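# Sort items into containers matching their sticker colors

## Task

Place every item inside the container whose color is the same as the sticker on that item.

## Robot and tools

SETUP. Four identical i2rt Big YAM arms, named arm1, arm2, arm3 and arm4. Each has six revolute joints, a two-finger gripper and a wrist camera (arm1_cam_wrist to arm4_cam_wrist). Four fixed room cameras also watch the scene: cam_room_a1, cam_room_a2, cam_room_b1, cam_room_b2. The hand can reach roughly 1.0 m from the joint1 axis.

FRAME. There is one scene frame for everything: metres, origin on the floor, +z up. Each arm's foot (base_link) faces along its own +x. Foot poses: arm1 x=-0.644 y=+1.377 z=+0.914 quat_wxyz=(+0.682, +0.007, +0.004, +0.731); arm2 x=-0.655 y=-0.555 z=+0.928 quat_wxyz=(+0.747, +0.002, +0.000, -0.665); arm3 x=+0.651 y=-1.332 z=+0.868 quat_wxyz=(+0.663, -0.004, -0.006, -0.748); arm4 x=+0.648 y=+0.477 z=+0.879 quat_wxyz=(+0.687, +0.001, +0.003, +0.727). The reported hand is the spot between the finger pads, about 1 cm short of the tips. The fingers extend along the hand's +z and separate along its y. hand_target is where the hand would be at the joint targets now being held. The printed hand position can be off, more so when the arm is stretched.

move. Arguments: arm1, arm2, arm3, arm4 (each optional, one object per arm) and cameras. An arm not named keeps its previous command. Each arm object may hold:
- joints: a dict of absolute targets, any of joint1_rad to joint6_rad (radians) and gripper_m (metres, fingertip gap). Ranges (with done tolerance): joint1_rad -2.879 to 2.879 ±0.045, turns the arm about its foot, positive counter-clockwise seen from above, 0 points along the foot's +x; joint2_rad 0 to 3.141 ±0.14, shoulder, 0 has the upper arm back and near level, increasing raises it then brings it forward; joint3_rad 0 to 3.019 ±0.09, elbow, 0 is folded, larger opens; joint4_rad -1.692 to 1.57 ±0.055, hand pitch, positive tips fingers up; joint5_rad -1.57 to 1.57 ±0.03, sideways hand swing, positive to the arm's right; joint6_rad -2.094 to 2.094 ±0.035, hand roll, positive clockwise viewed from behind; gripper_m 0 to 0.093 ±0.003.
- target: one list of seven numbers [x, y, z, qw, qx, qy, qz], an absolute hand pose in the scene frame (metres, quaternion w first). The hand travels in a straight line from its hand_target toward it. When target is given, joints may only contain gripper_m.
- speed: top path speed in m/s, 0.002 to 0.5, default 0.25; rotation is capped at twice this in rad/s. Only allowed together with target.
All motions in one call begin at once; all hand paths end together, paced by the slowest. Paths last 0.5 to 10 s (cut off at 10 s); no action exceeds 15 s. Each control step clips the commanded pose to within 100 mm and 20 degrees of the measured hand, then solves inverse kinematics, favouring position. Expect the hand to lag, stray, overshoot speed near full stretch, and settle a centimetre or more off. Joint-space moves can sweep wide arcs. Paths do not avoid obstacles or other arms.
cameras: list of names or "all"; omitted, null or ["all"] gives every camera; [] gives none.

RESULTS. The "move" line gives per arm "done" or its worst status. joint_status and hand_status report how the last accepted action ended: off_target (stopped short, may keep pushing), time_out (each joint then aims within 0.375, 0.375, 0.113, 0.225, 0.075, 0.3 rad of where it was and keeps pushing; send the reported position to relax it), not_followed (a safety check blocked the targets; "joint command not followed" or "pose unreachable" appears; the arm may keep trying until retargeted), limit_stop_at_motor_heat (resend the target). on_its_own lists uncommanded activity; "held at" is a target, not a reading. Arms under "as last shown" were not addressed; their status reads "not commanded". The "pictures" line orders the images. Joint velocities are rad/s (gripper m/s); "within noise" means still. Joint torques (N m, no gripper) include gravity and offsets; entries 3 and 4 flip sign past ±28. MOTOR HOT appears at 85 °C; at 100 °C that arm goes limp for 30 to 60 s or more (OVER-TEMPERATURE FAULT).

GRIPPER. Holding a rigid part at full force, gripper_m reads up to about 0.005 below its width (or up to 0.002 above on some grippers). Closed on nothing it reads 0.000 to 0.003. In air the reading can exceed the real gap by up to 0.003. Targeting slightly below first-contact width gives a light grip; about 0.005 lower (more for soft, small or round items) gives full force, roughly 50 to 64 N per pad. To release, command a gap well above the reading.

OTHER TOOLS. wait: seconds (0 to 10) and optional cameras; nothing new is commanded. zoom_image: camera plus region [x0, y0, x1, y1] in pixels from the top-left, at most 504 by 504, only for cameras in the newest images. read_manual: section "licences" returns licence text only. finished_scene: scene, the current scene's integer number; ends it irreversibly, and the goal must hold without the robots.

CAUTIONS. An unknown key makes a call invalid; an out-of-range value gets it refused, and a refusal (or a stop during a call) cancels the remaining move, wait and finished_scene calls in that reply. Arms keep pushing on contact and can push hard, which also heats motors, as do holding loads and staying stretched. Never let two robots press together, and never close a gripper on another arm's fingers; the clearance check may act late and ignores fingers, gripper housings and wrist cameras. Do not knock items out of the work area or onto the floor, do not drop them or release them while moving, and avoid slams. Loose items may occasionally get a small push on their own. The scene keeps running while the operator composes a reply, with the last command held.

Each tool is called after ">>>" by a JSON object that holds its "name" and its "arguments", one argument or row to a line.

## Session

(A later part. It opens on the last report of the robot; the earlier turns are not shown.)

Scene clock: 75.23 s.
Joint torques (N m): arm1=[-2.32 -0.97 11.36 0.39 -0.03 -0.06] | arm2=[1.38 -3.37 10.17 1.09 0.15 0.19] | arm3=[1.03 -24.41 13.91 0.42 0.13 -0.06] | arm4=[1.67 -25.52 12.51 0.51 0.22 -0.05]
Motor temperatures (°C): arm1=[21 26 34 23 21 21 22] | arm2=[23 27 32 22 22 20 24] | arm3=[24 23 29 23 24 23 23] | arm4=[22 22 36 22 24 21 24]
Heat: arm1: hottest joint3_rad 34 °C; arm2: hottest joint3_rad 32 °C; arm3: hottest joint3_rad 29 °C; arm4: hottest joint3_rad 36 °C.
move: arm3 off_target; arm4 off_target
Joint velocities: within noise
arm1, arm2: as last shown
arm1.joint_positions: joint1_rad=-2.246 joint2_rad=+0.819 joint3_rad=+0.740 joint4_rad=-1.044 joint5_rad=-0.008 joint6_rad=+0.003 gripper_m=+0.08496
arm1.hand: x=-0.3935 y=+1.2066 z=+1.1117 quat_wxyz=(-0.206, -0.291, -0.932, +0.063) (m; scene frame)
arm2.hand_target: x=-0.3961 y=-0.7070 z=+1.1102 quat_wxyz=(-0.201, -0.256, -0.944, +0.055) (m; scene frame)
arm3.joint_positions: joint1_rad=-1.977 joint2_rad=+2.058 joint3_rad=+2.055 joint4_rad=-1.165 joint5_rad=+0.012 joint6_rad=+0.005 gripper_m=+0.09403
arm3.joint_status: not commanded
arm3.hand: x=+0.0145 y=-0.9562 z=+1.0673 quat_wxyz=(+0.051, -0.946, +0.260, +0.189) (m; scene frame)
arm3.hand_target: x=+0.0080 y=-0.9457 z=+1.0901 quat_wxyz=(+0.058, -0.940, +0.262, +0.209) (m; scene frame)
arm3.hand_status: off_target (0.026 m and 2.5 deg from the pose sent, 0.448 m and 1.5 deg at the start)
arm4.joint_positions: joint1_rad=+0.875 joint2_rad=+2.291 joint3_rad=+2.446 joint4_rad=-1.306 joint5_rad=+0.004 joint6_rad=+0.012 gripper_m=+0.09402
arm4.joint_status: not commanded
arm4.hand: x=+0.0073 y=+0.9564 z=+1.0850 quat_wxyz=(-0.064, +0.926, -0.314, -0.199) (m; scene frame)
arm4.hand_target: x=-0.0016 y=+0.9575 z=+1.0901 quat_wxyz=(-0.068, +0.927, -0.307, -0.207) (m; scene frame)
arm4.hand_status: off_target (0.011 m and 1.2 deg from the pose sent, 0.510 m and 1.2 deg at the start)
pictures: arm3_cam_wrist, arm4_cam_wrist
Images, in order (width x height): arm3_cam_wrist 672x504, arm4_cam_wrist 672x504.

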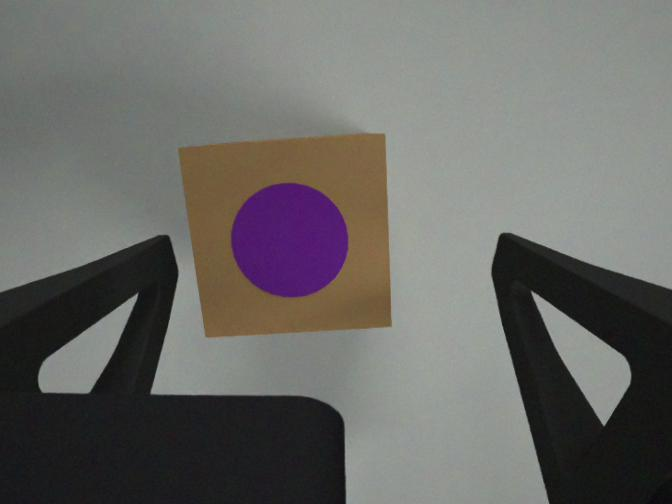

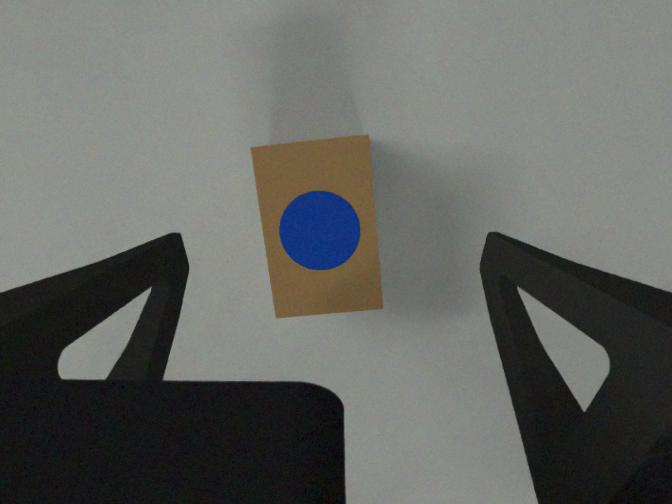

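>>> {"name": "move", "arguments": {
  "arm3": {"target": [-0.0012, -0.955, 1.006, 0.0516, -0.9481, 0.2329, 0.2101], "speed": 0.15},
  "arm4": {"target": [-0.0042, 0.951, 1.006, 0.0587, -0.9397, 0.265, 0.2083], "speed": 0.15},
  "cameras": ["arm3_cam_wrist", "arm4_cam_wrist"]
}}

>>> {"name": "move", "arguments": {
  "arm3": {"joints": {"gripper_m": 0.045}},
  "arm4": {"joints": {"gripper_m": 0.035}},
  "cameras": ["arm3_cam_wrist", "arm4_cam_wrist"]
}}

Scene clock: 84.73 s.
Joint torques (N m): arm1=[-2.73 -0.62 11.48 0.79 -0.02 -0.04] | arm2=[1.32 -3.43 10.15 1.1 0.15 0.19] | arm3=[1.85 -23.88 8.55 1.37 -0.05 -0.13] | arm4=[1.55 -27.11 8.31 1.28 -0.05 -0.06]
Motor temperatures (°C): arm1=[21 25 34 23 21 21 22] | arm2=[23 27 32 22 22 20 23] | arm3=[24 23 31 23 24 23 23] | arm4=[22 23 37 22 24 21 24]
Heat: arm1: hottest joint3_rad 34 °C; arm2: hottest joint3_rad 32 °C; arm3: hottest joint3_rad 31 °C; arm4: hottest joint3_rad 37 °C.
move: arm3 off_target; arm4 done
Joint velocities: within noise
arm1, arm2: as last shown
arm2.hand_target: x=-0.3962 y=-0.7070 z=+1.1102 quat_wxyz=(-0.201, -0.256, -0.944, +0.055) (m; scene frame)
arm3.joint_positions: joint1_rad=-1.977 joint2_rad=+2.071 joint3_rad=+1.942 joint4_rad=-0.983 joint5_rad=-0.006 joint6_rad=-0.034 gripper_m=+0.09400
arm3.joint_status: not commanded
arm3.hand: x=+0.0018 y=-0.9524 z=+1.0221 quat_wxyz=(+0.054, -0.945, +0.239, +0.217) (m; scene frame)
arm3.hand_target: x=-0.0009 y=-0.9551 z=+1.0063 quat_wxyz=(+0.052, -0.948, +0.233, +0.210) (m; scene frame)
arm3.hand_status: off_target (0.017 m and 1.1 deg from the pose sent, 0.063 m and 3.9 deg at the start)
arm4.joint_positions: joint1_rad=+0.878 joint2_rad=+2.283 joint3_rad=+2.235 joint4_rad=-1.093 joint5_rad=-0.027 joint6_rad=-0.064 gripper_m=+0.09401
arm4.joint_status: not commanded
arm4.hand: x=-0.0010 y=+0.9528 z=+1.0113 quat_wxyz=(-0.059, +0.938, -0.274, -0.207) (m; scene frame)
arm4.hand_target: x=-0.0042 y=+0.9509 z=+1.0060 quat_wxyz=(-0.059, +0.940, -0.265, -0.208) (m; scene frame)
arm4.hand_status: done (0.006 m and 1.1 deg from the pose sent, 0.080 m and 5.9 deg at the start)
pictures: arm3_cam_wrist, arm4_cam_wrist
Images, in order (width x height): arm3_cam_wrist 672x504, arm4_cam_wrist 672x504.

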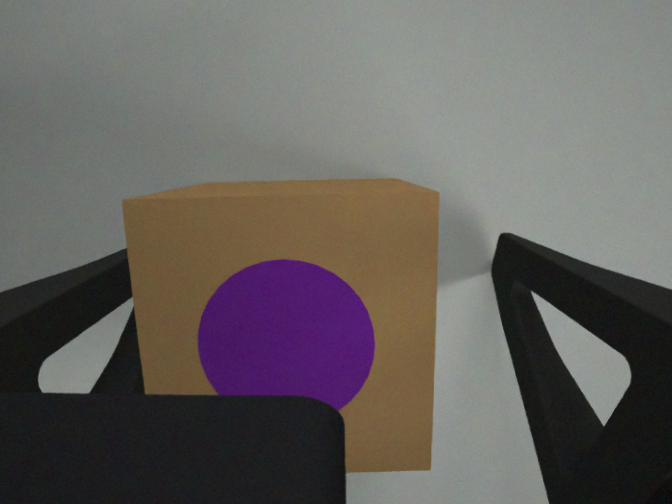

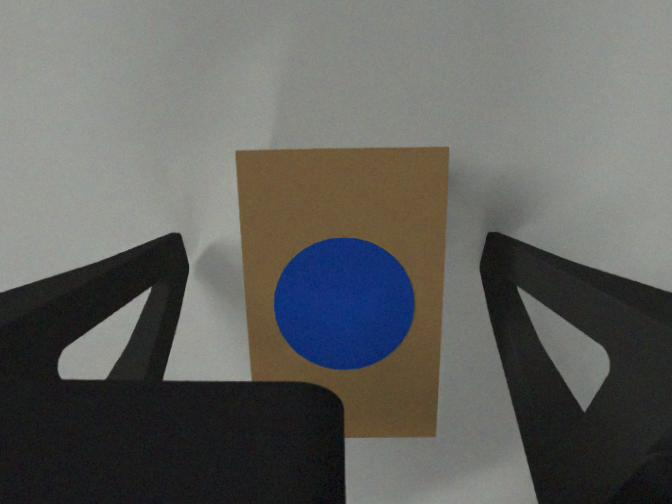

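Scene clock: 85.37 s.
Joint torques (N m): arm1=[-2.49 -0.62 11.43 0.64 -0.01 -0.07] | arm2=[1.44 -3.49 10.15 1.09 0.15 0.19] | arm3=[1.73 -23.18 8.66 1.37 0.03 -0.12] | arm4=[1.55 -26.99 8.59 1.21 -0.06 -0.07]
Motor temperatures (°C): arm1=[21 25 34 23 21 21 22] | arm2=[23 27 32 22 22 20 23] | arm3=[24 23 31 23 24 23 23] | arm4=[22 23 37 22 24 21 24]
Heat: arm1: hottest joint3_rad 34 °C; arm2: hottest joint3_rad 32 °C; arm3: hottest joint3_rad 31 °C; arm4: hottest joint3_rad 37 °C.
move: arm3 off_target; arm4 off_target
Joint velocities: within noise
arm1, arm2: as last shown
arm3.joint_positions: joint1_rad=-1.977 joint2_rad=+2.071 joint3_rad=+1.942 joint4_rad=-0.983 joint5_rad=-0.007 joint6_rad=-0.035 gripper_m=+0.05294
arm3.joint_status: gripper_m off_target (ended at +0.05298, target +0.04500)
arm3.hand: x=+0.0016 y=-0.9527 z=+1.0221 quat_wxyz=(+0.053, -0.945, +0.238, +0.217) (m; scene frame)
arm3.hand_target: x=-0.0009 y=-0.9551 z=+1.0063 quat_wxyz=(+0.052, -0.948, +0.233, +0.210) (m; scene frame)
arm3.hand_status: not commanded
arm4.joint_positions: joint1_rad=+0.876 joint2_rad=+2.283 joint3_rad=+2.233 joint4_rad=-1.091 joint5_rad=-0.027 joint6_rad=-0.067 gripper_m=+0.04443
arm4.joint_status: gripper_m off_target (ended at +0.04445, target +0.03500)
arm4.hand: x=-0.0001 y=+0.9541 z=+1.0109 quat_wxyz=(-0.059, +0.938, -0.273, -0.207) (m; scene frame)
arm4.hand_target: x=-0.0041 y=+0.9511 z=+1.0060 quat_wxyz=(-0.059, +0.940, -0.265, -0.208) (m; scene frame)
arm4.hand_status: not commanded
pictures: arm3_cam_wrist, arm4_cam_wrist
Images, in order (width x height): arm3_cam_wrist 672x504, arm4_cam_wrist 672x504.

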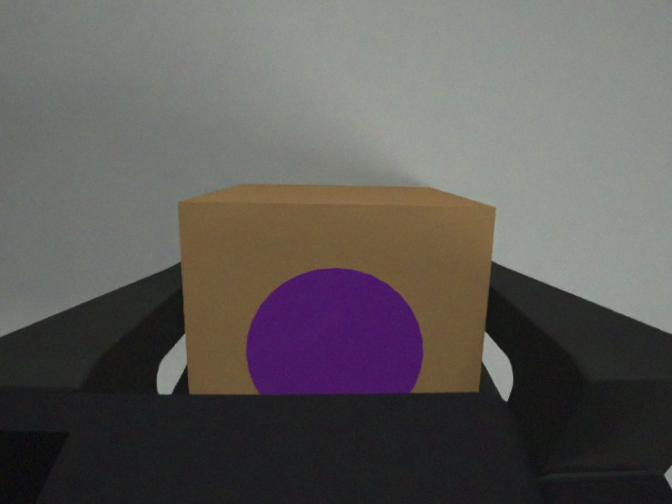

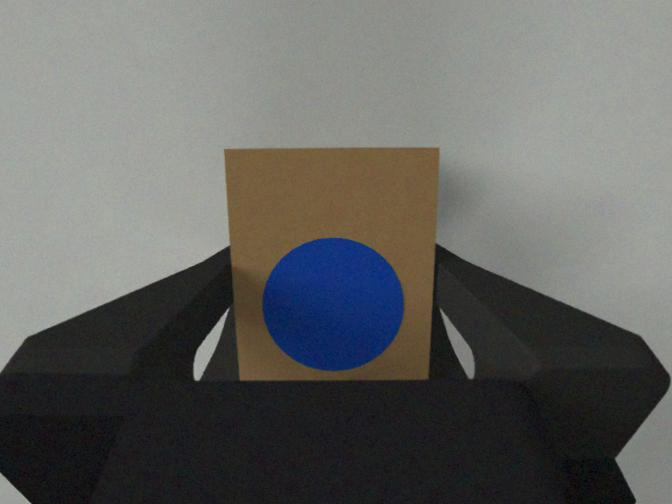

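>>> {"name": "move", "arguments": {
  "arm3": {"target": [0.377, -1.167, 1.11, 0.058, -0.9406, 0.2617, 0.2085], "speed": 0.4},
  "arm4": {"target": [0.391, 0.667, 1.11, 0.068, -0.9269, 0.3066, 0.2055], "speed": 0.4},
  "cameras": ["arm3_cam_wrist"]
}}

>>> {"name": "move", "arguments": {
  "arm3": {"joints": {"joint1_rad": 1.78, "joint2_rad": 0.835, "joint3_rad": 0.808, "joint4_rad": -1.125, "joint5_rad": 0, "joint6_rad": 0}},
  "arm4": {"joints": {"joint1_rad": -1.903, "joint2_rad": 1.618, "joint3_rad": 0.965, "joint4_rad": -0.481, "joint5_rad": 0, "joint6_rad": 0}},
  "cameras": ["arm3_cam_wrist", "arm4_cam_wrist"]
}}

>>> {"name": "move", "arguments": {
  "arm3": {"target": [1.19, -1.281, 0.775, 0.2162, -0.046, 0.9752, 0.0102], "speed": 0.25},
  "arm4": {"target": [1.1326, 0.34, 0.76, 0.2143, 0.1341, 0.967, -0.0297], "speed": 0.25},
  "cameras": ["arm3_cam_wrist", "arm4_cam_wrist"]
}}

Scene clock: 106.07 s.
Joint torques (N m): arm1=[-2.73 -0.21 11.73 0.76 -0.03 -0.04] | arm2=[1.44 -3.49 10.15 1.09 0.15 0.19] | arm3=[1.73 -3.96 8.98 0.64 0.12 0.03] | arm4=[1.85 -3.43 9.29 0.38 0.21 0.16]
Motor temperatures (°C): arm1=[21 25 34 23 21 21 21] | arm2=[23 26 31 22 22 20 23] | arm3=[24 25 30 23 24 23 24] | arm4=[22 24 36 22 24 21 25]
Heat: arm1: hottest joint3_rad 34 °C; arm2: hottest joint3_rad 31 °C; arm3: hottest joint3_rad 30 °C; arm4: hottest joint3_rad 36 °C.
move: arm3 done; arm4 done
Joint velocities: within noise
arm1, arm2: as last shown
arm3.joint_positions: joint1_rad=-1.977 joint2_rad=+0.867 joint3_rad=+0.884 joint4_rad=-1.130 joint5_rad=+0.017 joint6_rad=+0.007 gripper_m=+0.05294
arm3.joint_status: not commanded
arm3.hand: x=+0.3765 y=-1.1648 z=+1.1140 quat_wxyz=(+0.060, -0.939, +0.260, +0.215) (m; scene frame)
arm3.hand_target: x=+0.3770 y=-1.1669 z=+1.1101 quat_wxyz=(+0.058, -0.941, +0.262, +0.209) (m; scene frame)
arm3.hand_status: done (0.005 m and 0.8 deg from the pose sent, 0.441 m and 3.0 deg at the start)
arm4.joint_positions: joint1_rad=+0.882 joint2_rad=+0.874 joint3_rad=+0.845 joint4_rad=-1.092 joint5_rad=+0.007 joint6_rad=-0.004 gripper_m=+0.04443
arm4.joint_status: not commanded
arm4.hand: x=+0.3922 y=+0.6685 z=+1.1120 quat_wxyz=(-0.071, +0.926, -0.303, -0.213) (m; scene frame)
arm4.hand_target: x=+0.3910 y=+0.6670 z=+1.1101 quat_wxyz=(-0.068, +0.927, -0.307, -0.206) (m; scene frame)
arm4.hand_status: done (0.003 m and 1.0 deg from the pose sent, 0.495 m and 4.2 deg at the start)
pictures: arm3_cam_wrist
Images, in order (width x height): arm3_cam_wrist 672x504.

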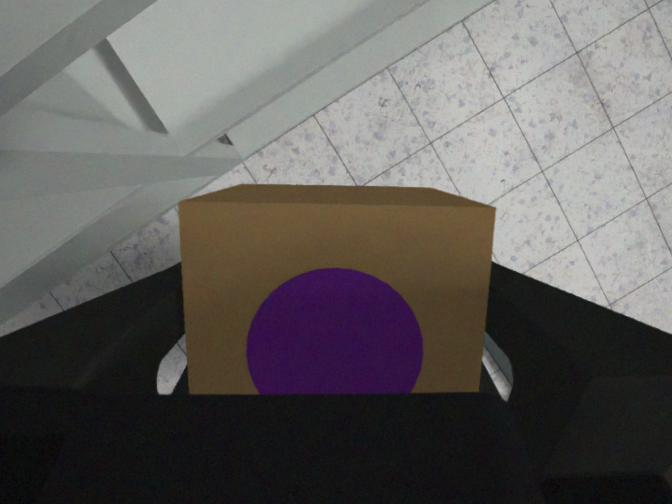

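Scene clock: 108.63 s.
Joint torques (N m): arm1=[-2.49 0.09 11.59 0.88 -0.03 -0.08] | arm2=[1.44 -3.49 10.18 1.11 0.15 0.19] | arm3=[1.9 -4.6 9.46 0.85 0.13 -0.11] | arm4=[1.26 -15.62 7.45 0.66 0.04 0.08]
Motor temperatures (°C): arm1=[21 25 34 23 21 21 21] | arm2=[23 26 31 22 22 20 23] | arm3=[24 25 30 23 24 23 24] | arm4=[22 24 36 22 24 21 25]
Heat: arm1: hottest joint3_rad 34 °C; arm2: hottest joint3_rad 31 °C; arm3: hottest joint3_rad 30 °C; arm4: hottest joint3_rad 36 °C.
move: arm3 done; arm4 done
Joint velocities: within noise
arm1, arm2: as last shown
arm3.joint_positions: joint1_rad=+1.771 joint2_rad=+0.844 joint3_rad=+0.805 joint4_rad=-1.127 joint5_rad=-0.002 joint6_rad=+0.006 gripper_m=+0.05310
arm3.joint_status: all done
arm3.hand: x=+0.9494 y=-1.3049 z=+1.0854 quat_wxyz=(-0.201, +0.038, -0.979, -0.003) (m; scene frame)
arm3.hand_target: x=+0.9493 y=-1.3025 z=+1.0893 quat_wxyz=(-0.208, +0.045, -0.977, -0.002) (m; scene frame)
arm3.hand_status: not commanded
arm4.joint_positions: joint1_rad=-1.909 joint2_rad=+1.631 joint3_rad=+0.961 joint4_rad=-0.480 joint5_rad=+0.001 joint6_rad=-0.004 gripper_m=+0.04448
arm4.joint_status: all done
arm4.hand: x=+1.1399 y=+0.3344 z=+0.9201 quat_wxyz=(-0.205, -0.135, -0.969, +0.032) (m; scene frame)
arm4.hand_target: x=+1.1434 y=+0.3369 z=+0.9279 quat_wxyz=(-0.212, -0.134, -0.967, +0.032) (m; scene frame)
arm4.hand_status: not commanded
pictures: arm3_cam_wrist, arm4_cam_wrist
Images, in order (width x height): arm3_cam_wrist 672x504, arm4_cam_wrist 672x504.

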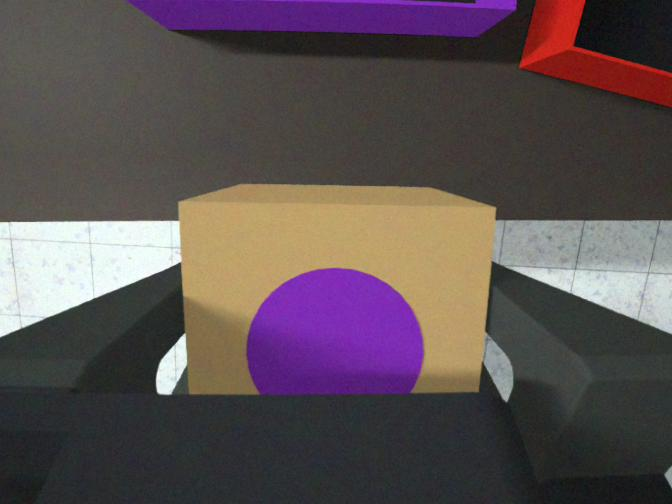

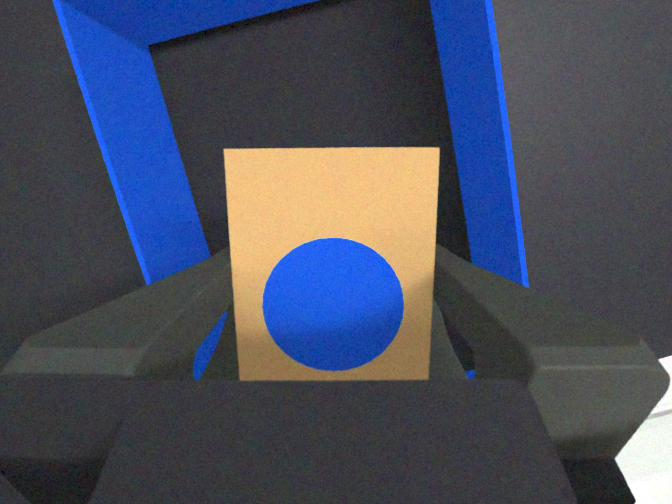

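Scene clock: 110.93 s.
Joint torques (N m): arm1=[-2.78 0.26 11.6 0.69 -0.03 -0.1] | arm2=[1.38 -3.43 10.17 1.09 0.16 0.19] | arm3=[2.02 -18.55 7.61 1.31 -0.05 -0.08] | arm4=[1.08 -15.38 4.22 1.28 -0.06 0.13]
Motor temperatures (°C): arm1=[21 25 34 23 21 21 21] | arm2=[23 26 31 22 22 20 23] | arm3=[24 25 30 23 24 23 24] | arm4=[22 24 35 22 24 21 26]
Heat: arm1: hottest joint3_rad 34 °C; arm2: hottest joint3_rad 31 °C; arm3: hottest joint3_rad 30 °C; arm4: hottest joint3_rad 35 °C.
move: arm3 off_target; arm4 done
Joint velocities: within noise
arm1, arm2: as last shown
arm3.joint_positions: joint1_rad=+1.771 joint2_rad=+1.985 joint3_rad=+0.933 joint4_rad=-0.145 joint5_rad=-0.011 joint6_rad=+0.008 gripper_m=+0.05310
arm3.joint_status: not commanded
arm3.hand: x=+1.1649 y=-1.2907 z=+0.7569 quat_wxyz=(-0.186, +0.038, -0.982, -0.007) (m; scene frame)
arm3.hand_target: x=+1.1890 y=-1.2809 z=+0.7757 quat_wxyz=(-0.216, +0.046, -0.975, -0.010) (m; scene frame)
arm3.hand_status: off_target (0.032 m and 3.7 deg from the pose sent, 0.393 m and 2.2 deg at the start)
arm4.joint_positions: joint1_rad=-1.909 joint2_rad=+1.970 joint3_rad=+0.855 joint4_rad=-0.021 joint5_rad=-0.001 joint6_rad=-0.004 gripper_m=+0.04448
arm4.joint_status: not commanded
arm4.hand: x=+1.1307 y=+0.3366 z=+0.7645 quat_wxyz=(-0.212, -0.135, -0.967, +0.032) (m; scene frame)
arm4.hand_target: x=+1.1326 y=+0.3400 z=+0.7601 quat_wxyz=(-0.214, -0.134, -0.967, +0.030) (m; scene frame)
arm4.hand_status: done (0.006 m and 0.4 deg from the pose sent, 0.160 m and 1.2 deg at the start)
pictures: arm3_cam_wrist, arm4_cam_wrist
Images, in order (width x height): arm3_cam_wrist 672x504, arm4_cam_wrist 672x504.

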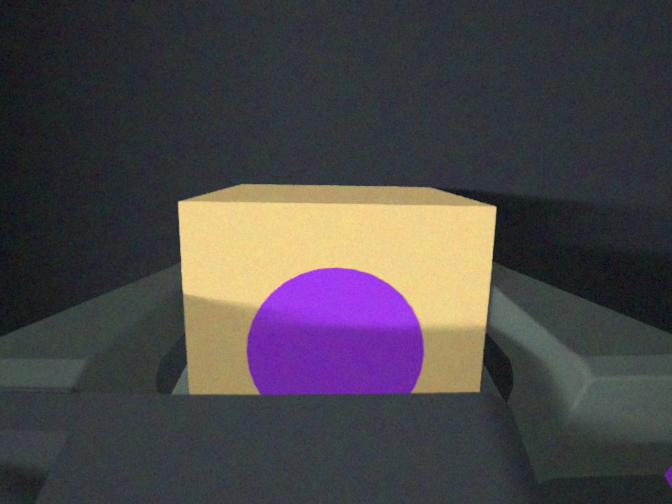

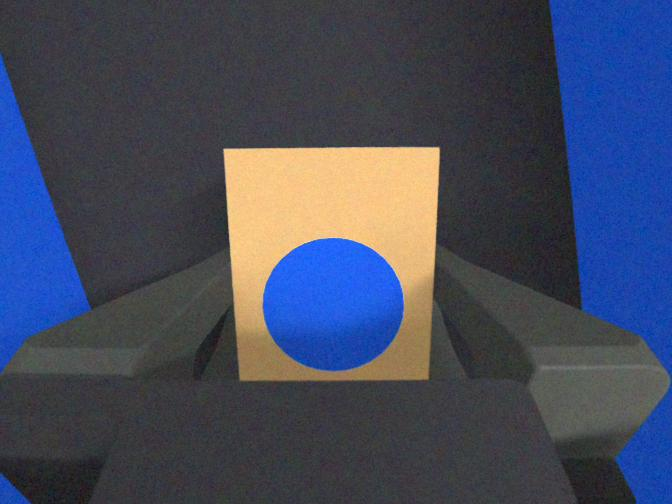

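>>> {"name": "move", "arguments": {
  "arm3": {"target": [1.195, -1.281, 0.756, 0.2162, -0.046, 0.9752, 0.0102], "speed": 0.1},
  "arm4": {"target": [1.1326, 0.34, 0.731, 0.2143, 0.1341, 0.967, -0.0297], "speed": 0.1},
  "cameras": ["arm3_cam_wrist", "arm4_cam_wrist"]
}}

Scene clock: 117.57 s.
Joint torques (N m): arm1=[-2.78 -0.73 11.43 0.7 -0.06 -0.05] | arm2=[1.49 -3.66 10.14 1.07 0.15 0.19] | arm3=[2.02 -16.85 7.49 1.42 -0.05 -0.09] | arm4=[1.08 -14.68 4.3 1.21 -0.01 0.11]
Motor temperatures (°C): arm1=[21 25 34 23 21 21 21] | arm2=[23 26 31 22 22 20 23] | arm3=[24 25 30 23 24 23 24] | arm4=[22 24 34 22 24 21 26]
Heat: arm1: hottest joint3_rad 34 °C; arm2: hottest joint3_rad 31 °C; arm3: hottest joint3_rad 30 °C; arm4: hottest joint3_rad 34 °C.
move: arm3 off_target; arm4 done
Joint velocities: within noise
arm1, arm2: as last shown
arm3.joint_positions: joint1_rad=+1.771 joint2_rad=+2.015 joint3_rad=+0.951 joint4_rad=-0.109 joint5_rad=-0.011 joint6_rad=+0.008 gripper_m=+0.05310
arm3.joint_status: not commanded
arm3.hand: x=+1.1760 y=-1.2899 z=+0.7503 quat_wxyz=(-0.198, +0.038, -0.979, -0.007) (m; scene frame)
arm3.hand_target: x=+1.1944 y=-1.2808 z=+0.7567 quat_wxyz=(-0.216, +0.046, -0.975, -0.010) (m; scene frame)
arm3.hand_status: off_target (0.022 m and 2.4 deg from the pose sent, 0.032 m and 3.7 deg at the start)
arm4.joint_positions: joint1_rad=-1.909 joint2_rad=+2.044 joint3_rad=+0.855 joint4_rad=+0.052 joint5_rad=-0.001 joint6_rad=-0.004 gripper_m=+0.04448
arm4.joint_status: not commanded
arm4.hand: x=+1.1280 y=+0.3373 z=+0.7364 quat_wxyz=(-0.211, -0.135, -0.968, +0.032) (m; scene frame)
arm4.hand_target: x=+1.1323 y=+0.3401 z=+0.7310 quat_wxyz=(-0.214, -0.134, -0.967, +0.030) (m; scene frame)
arm4.hand_status: done (0.008 m and 0.5 deg from the pose sent, 0.034 m and 0.5 deg at the start)
pictures: arm3_cam_wrist, arm4_cam_wrist
Images, in order (width x height): arm3_cam_wrist 672x504, arm4_cam_wrist 672x504.

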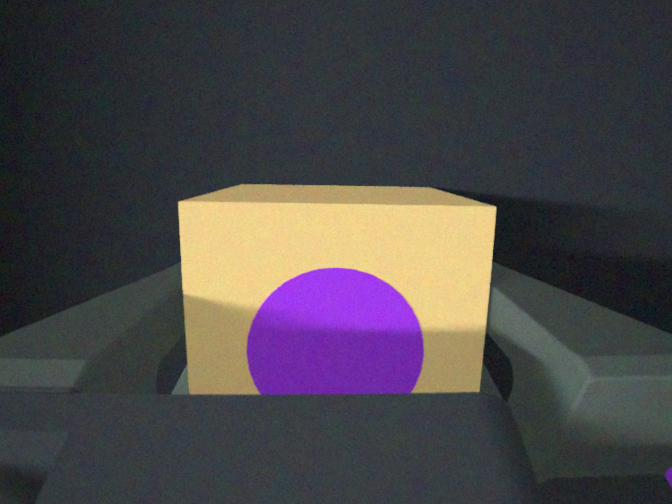

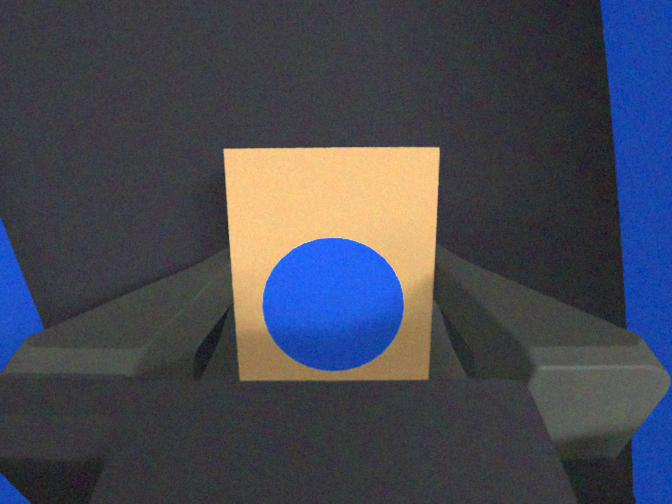

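>>> {"name": "move", "arguments": {
  "arm3": {"target": [1.195, -1.281, 0.745, 0.2162, -0.046, 0.9752, 0.0102], "speed": 0.1},
  "arm4": {"target": [1.1326, 0.34, 0.727, 0.2143, 0.1341, 0.967, -0.0297], "speed": 0.1},
  "cameras": []
}}

>>> {"name": "move", "arguments": {
  "arm3": {"joints": {"gripper_m": 0.088}},
  "arm4": {"joints": {"gripper_m": 0.08}},
  "cameras": []
}}

>>> {"name": "move", "arguments": {
  "arm3": {"target": [1.13, -1.285, 0.95, 0.2162, -0.046, 0.9752, 0.0102], "speed": 0.35},
  "arm4": {"target": [1.08, 0.355, 0.95, 0.2143, 0.1341, 0.967, -0.0297], "speed": 0.35},
  "cameras": ["arm3_cam_wrist", "arm4_cam_wrist"]
}}

Scene clock: 124.20 s.
Joint torques (N m): arm1=[-2.08 -0.62 11.7 0.7 -0.01 -0.05] | arm2=[1.44 -3.37 10.14 1.09 0.15 0.19] | arm3=[1.9 -16.26 7.27 1.39 -0.05 -0.08] | arm4=[1.67 -14.27 4.33 1.35 -0.03 0.1]
Motor temperatures (°C): arm1=[21 25 34 23 21 21 21] | arm2=[23 25 31 22 22 20 23] | arm3=[24 25 29 23 24 23 24] | arm4=[22 24 33 22 24 21 26]
Heat: arm1: hottest joint3_rad 34 °C; arm2: hottest joint3_rad 31 °C; arm3: hottest joint3_rad 29 °C; arm4: hottest joint3_rad 33 °C.
move: arm3 off_target; arm4 off_target
Joint velocities: within noise
arm1.joint_positions: joint1_rad=-2.246 joint2_rad=+0.819 joint3_rad=+0.740 joint4_rad=-1.044 joint5_rad=-0.008 joint6_rad=+0.003 gripper_m=+0.08496
arm1.joint_status: not commanded
arm1.hand: x=-0.3935 y=+1.2066 z=+1.1117 quat_wxyz=(-0.206, -0.291, -0.932, +0.063) (m; scene frame)
arm1.hand_target: x=-0.3961 y=+1.2050 z=+1.1100 quat_wxyz=(-0.198, -0.293, -0.933, +0.062) (m; scene frame)
arm1.hand_status: not commanded
arm2.joint_positions: joint1_rad=+0.923 joint2_rad=+0.834 joint3_rad=+0.722 joint4_rad=-1.000 joint5_rad=+0.003 joint6_rad=-0.007 gripper_m=+0.08994
arm2.joint_status: not commanded
arm2.hand: x=-0.3919 y=-0.7117 z=+1.1218 quat_wxyz=(-0.219, -0.253, -0.940, +0.060) (m; scene frame)
arm2.hand_target: x=-0.3962 y=-0.7070 z=+1.1102 quat_wxyz=(-0.201, -0.256, -0.944, +0.055) (m; scene frame)
arm2.hand_status: not commanded
arm3.joint_positions: joint1_rad=+1.771 joint2_rad=+2.034 joint3_rad=+0.955 joint4_rad=-0.082 joint5_rad=-0.011 joint6_rad=+0.008 gripper_m=+0.05310
arm3.joint_status: not commanded
arm3.hand: x=+1.1791 y=-1.2898 z=+0.7440 quat_wxyz=(-0.203, +0.038, -0.978, -0.008) (m; scene frame)
arm3.hand_target: x=+1.1944 y=-1.2809 z=+0.7456 quat_wxyz=(-0.216, +0.046, -0.975, -0.010) (m; scene frame)
arm3.hand_status: off_target (0.018 m and 1.8 deg from the pose sent, 0.022 m and 2.4 deg at the start)
arm4.joint_positions: joint1_rad=-1.909 joint2_rad=+2.045 joint3_rad=+0.855 joint4_rad=+0.061 joint5_rad=-0.001 joint6_rad=-0.004 gripper_m=+0.04448
arm4.joint_status: not commanded
arm4.hand: x=+1.1295 y=+0.3369 z=+0.7368 quat_wxyz=(-0.215, -0.135, -0.967, +0.033) (m; scene frame)
arm4.hand_target: x=+1.1323 y=+0.3401 z=+0.7272 quat_wxyz=(-0.214, -0.134, -0.967, +0.030) (m; scene frame)
arm4.hand_status: off_target (0.011 m and 0.4 deg from the pose sent, 0.011 m and 0.5 deg at the start)
pictures: none
No camera images: "cameras" was empty.

Scene clock: 124.73 s.
Joint torques (N m): arm1=[-2.96 -0.44 11.62 0.75 -0.03 -0.06] | arm2=[1.32 -3.49 10.18 1.1 0.14 0.2] | arm3=[2.02 -16.21 7.3 1.36 -0.05 -0.09] | arm4=[1.14 -14.68 4.44 1.21 0.02 0.12]
Motor temperatures (°C): arm1=[21 25 34 23 21 21 21] | arm2=[23 25 31 22 22 20 23] | arm3=[24 25 29 23 24 23 24] | arm4=[22 24 33 22 24 21 26]
Heat: arm1: hottest joint3_rad 34 °C; arm2: hottest joint3_rad 31 °C; arm3: hottest joint3_rad 29 °C; arm4: hottest joint3_rad 33 °C.
move: arm3 done; arm4 done
Joint velocities: within noise
arm1, arm2: as last shown
arm3.joint_positions: joint1_rad=+1.771 joint2_rad=+2.035 joint3_rad=+0.955 joint4_rad=-0.082 joint5_rad=-0.012 joint6_rad=+0.008 gripper_m=+0.08796
arm3.joint_status: all done
arm3.hand: x=+1.1790 y=-1.2897 z=+0.7438 quat_wxyz=(-0.203, +0.038, -0.978, -0.008) (m; scene frame)
arm3.hand_target: x=+1.1944 y=-1.2808 z=+0.7455 quat_wxyz=(-0.216, +0.046, -0.975, -0.010) (m; scene frame)
arm3.hand_status: not commanded
arm4.joint_positions: joint1_rad=-1.908 joint2_rad=+2.046 joint3_rad=+0.855 joint4_rad=+0.064 joint5_rad=-0.001 joint6_rad=-0.004 gripper_m=+0.07991
arm4.joint_status: all done
arm4.hand: x=+1.1301 y=+0.3372 z=+0.7366 quat_wxyz=(-0.216, -0.134, -0.967, +0.033) (m; scene frame)
arm4.hand_target: x=+1.1323 y=+0.3400 z=+0.7273 quat_wxyz=(-0.214, -0.134, -0.967, +0.030) (m; scene frame)
arm4.hand_status: not commanded
pictures: none
No camera images: "cameras" was empty.

Scene clock: 126.07 s.
Joint torques (N m): arm1=[-2.37 -0.26 11.49 0.59 -0.04 -0.06] | arm2=[1.49 -3.43 10.17 1.1 0.15 0.19] | arm3=[1.9 -11.58 8.13 0.61 -0.07 -0.11] | arm4=[0.5 -10.23 9.29 0.32 -0.03 0.06]
Motor temperatures (°C): arm1=[21 25 34 23 21 21 21] | arm2=[23 25 31 22 22 20 23] | arm3=[24 25 29 23 24 23 24] | arm4=[22 24 33 22 24 21 26]
Heat: arm1: hottest joint3_rad 34 °C; arm2: hottest joint3_rad 31 °C; arm3: hottest joint3_rad 29 °C; arm4: hottest joint3_rad 33 °C.
move: arm3 done; arm4 off_target
Joint velocities: within noise
arm1, arm2: as last shown
arm3.joint_positions: joint1_rad=+1.771 joint2_rad=+1.473 joint3_rad=+0.906 joint4_rad=-0.551 joint5_rad=-0.012 joint6_rad=+0.008 gripper_m=+0.08796
arm3.joint_status: not commanded
arm3.hand: x=+1.1313 y=-1.2906 z=+0.9551 quat_wxyz=(-0.224, +0.038, -0.974, -0.009) (m; scene frame)
arm3.hand_target: x=+1.1299 y=-1.2850 z=+0.9501 quat_wxyz=(-0.216, +0.046, -0.975, -0.010) (m; scene frame)
arm3.hand_status: done (0.008 m and 1.3 deg from the pose sent, 0.212 m and 1.9 deg at the start)
arm4.joint_positions: joint1_rad=-1.908 joint2_rad=+1.404 joint3_rad=+0.775 joint4_rad=-0.506 joint5_rad=-0.002 joint6_rad=-0.004 gripper_m=+0.07991
arm4.joint_status: not commanded
arm4.hand: x=+1.0696 y=+0.3558 z=+0.9453 quat_wxyz=(-0.212, -0.134, -0.967, +0.032) (m; scene frame)
arm4.hand_target: x=+1.0798 y=+0.3550 z=+0.9501 quat_wxyz=(-0.214, -0.134, -0.967, +0.030) (m; scene frame)
arm4.hand_status: off_target (0.011 m and 0.3 deg from the pose sent, 0.220 m and 0.4 deg at the start)
pictures: arm3_cam_wrist, arm4_cam_wrist
Images, in order (width x height): arm3_cam_wrist 672x504, arm4_cam_wrist 672x504.

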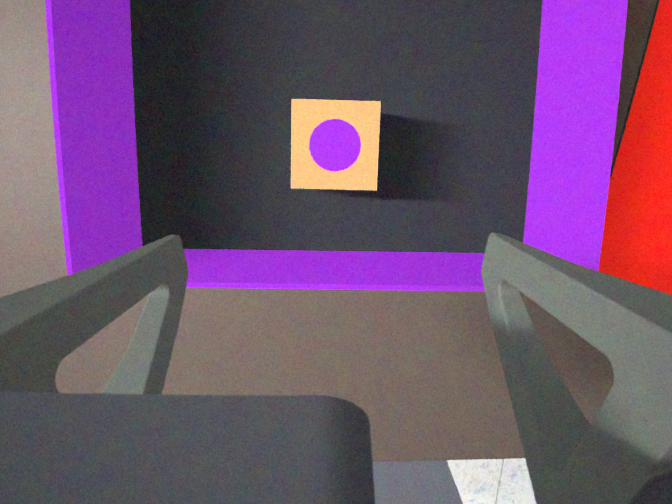

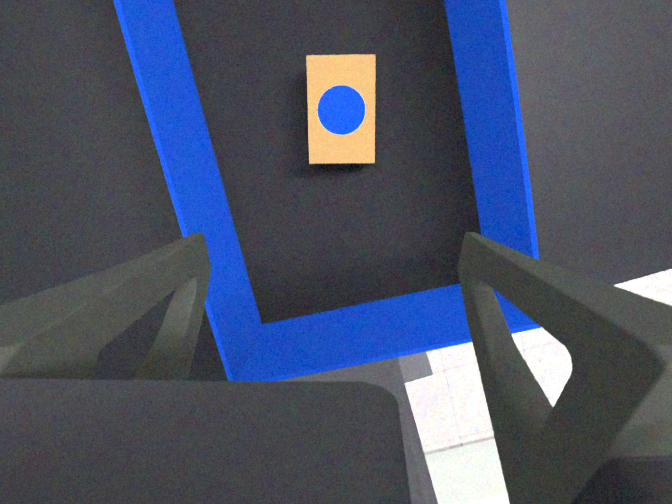

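>>> {"name": "finished_scene", "arguments": {
  "scene": 2
}}

The scene is finished: the task was done.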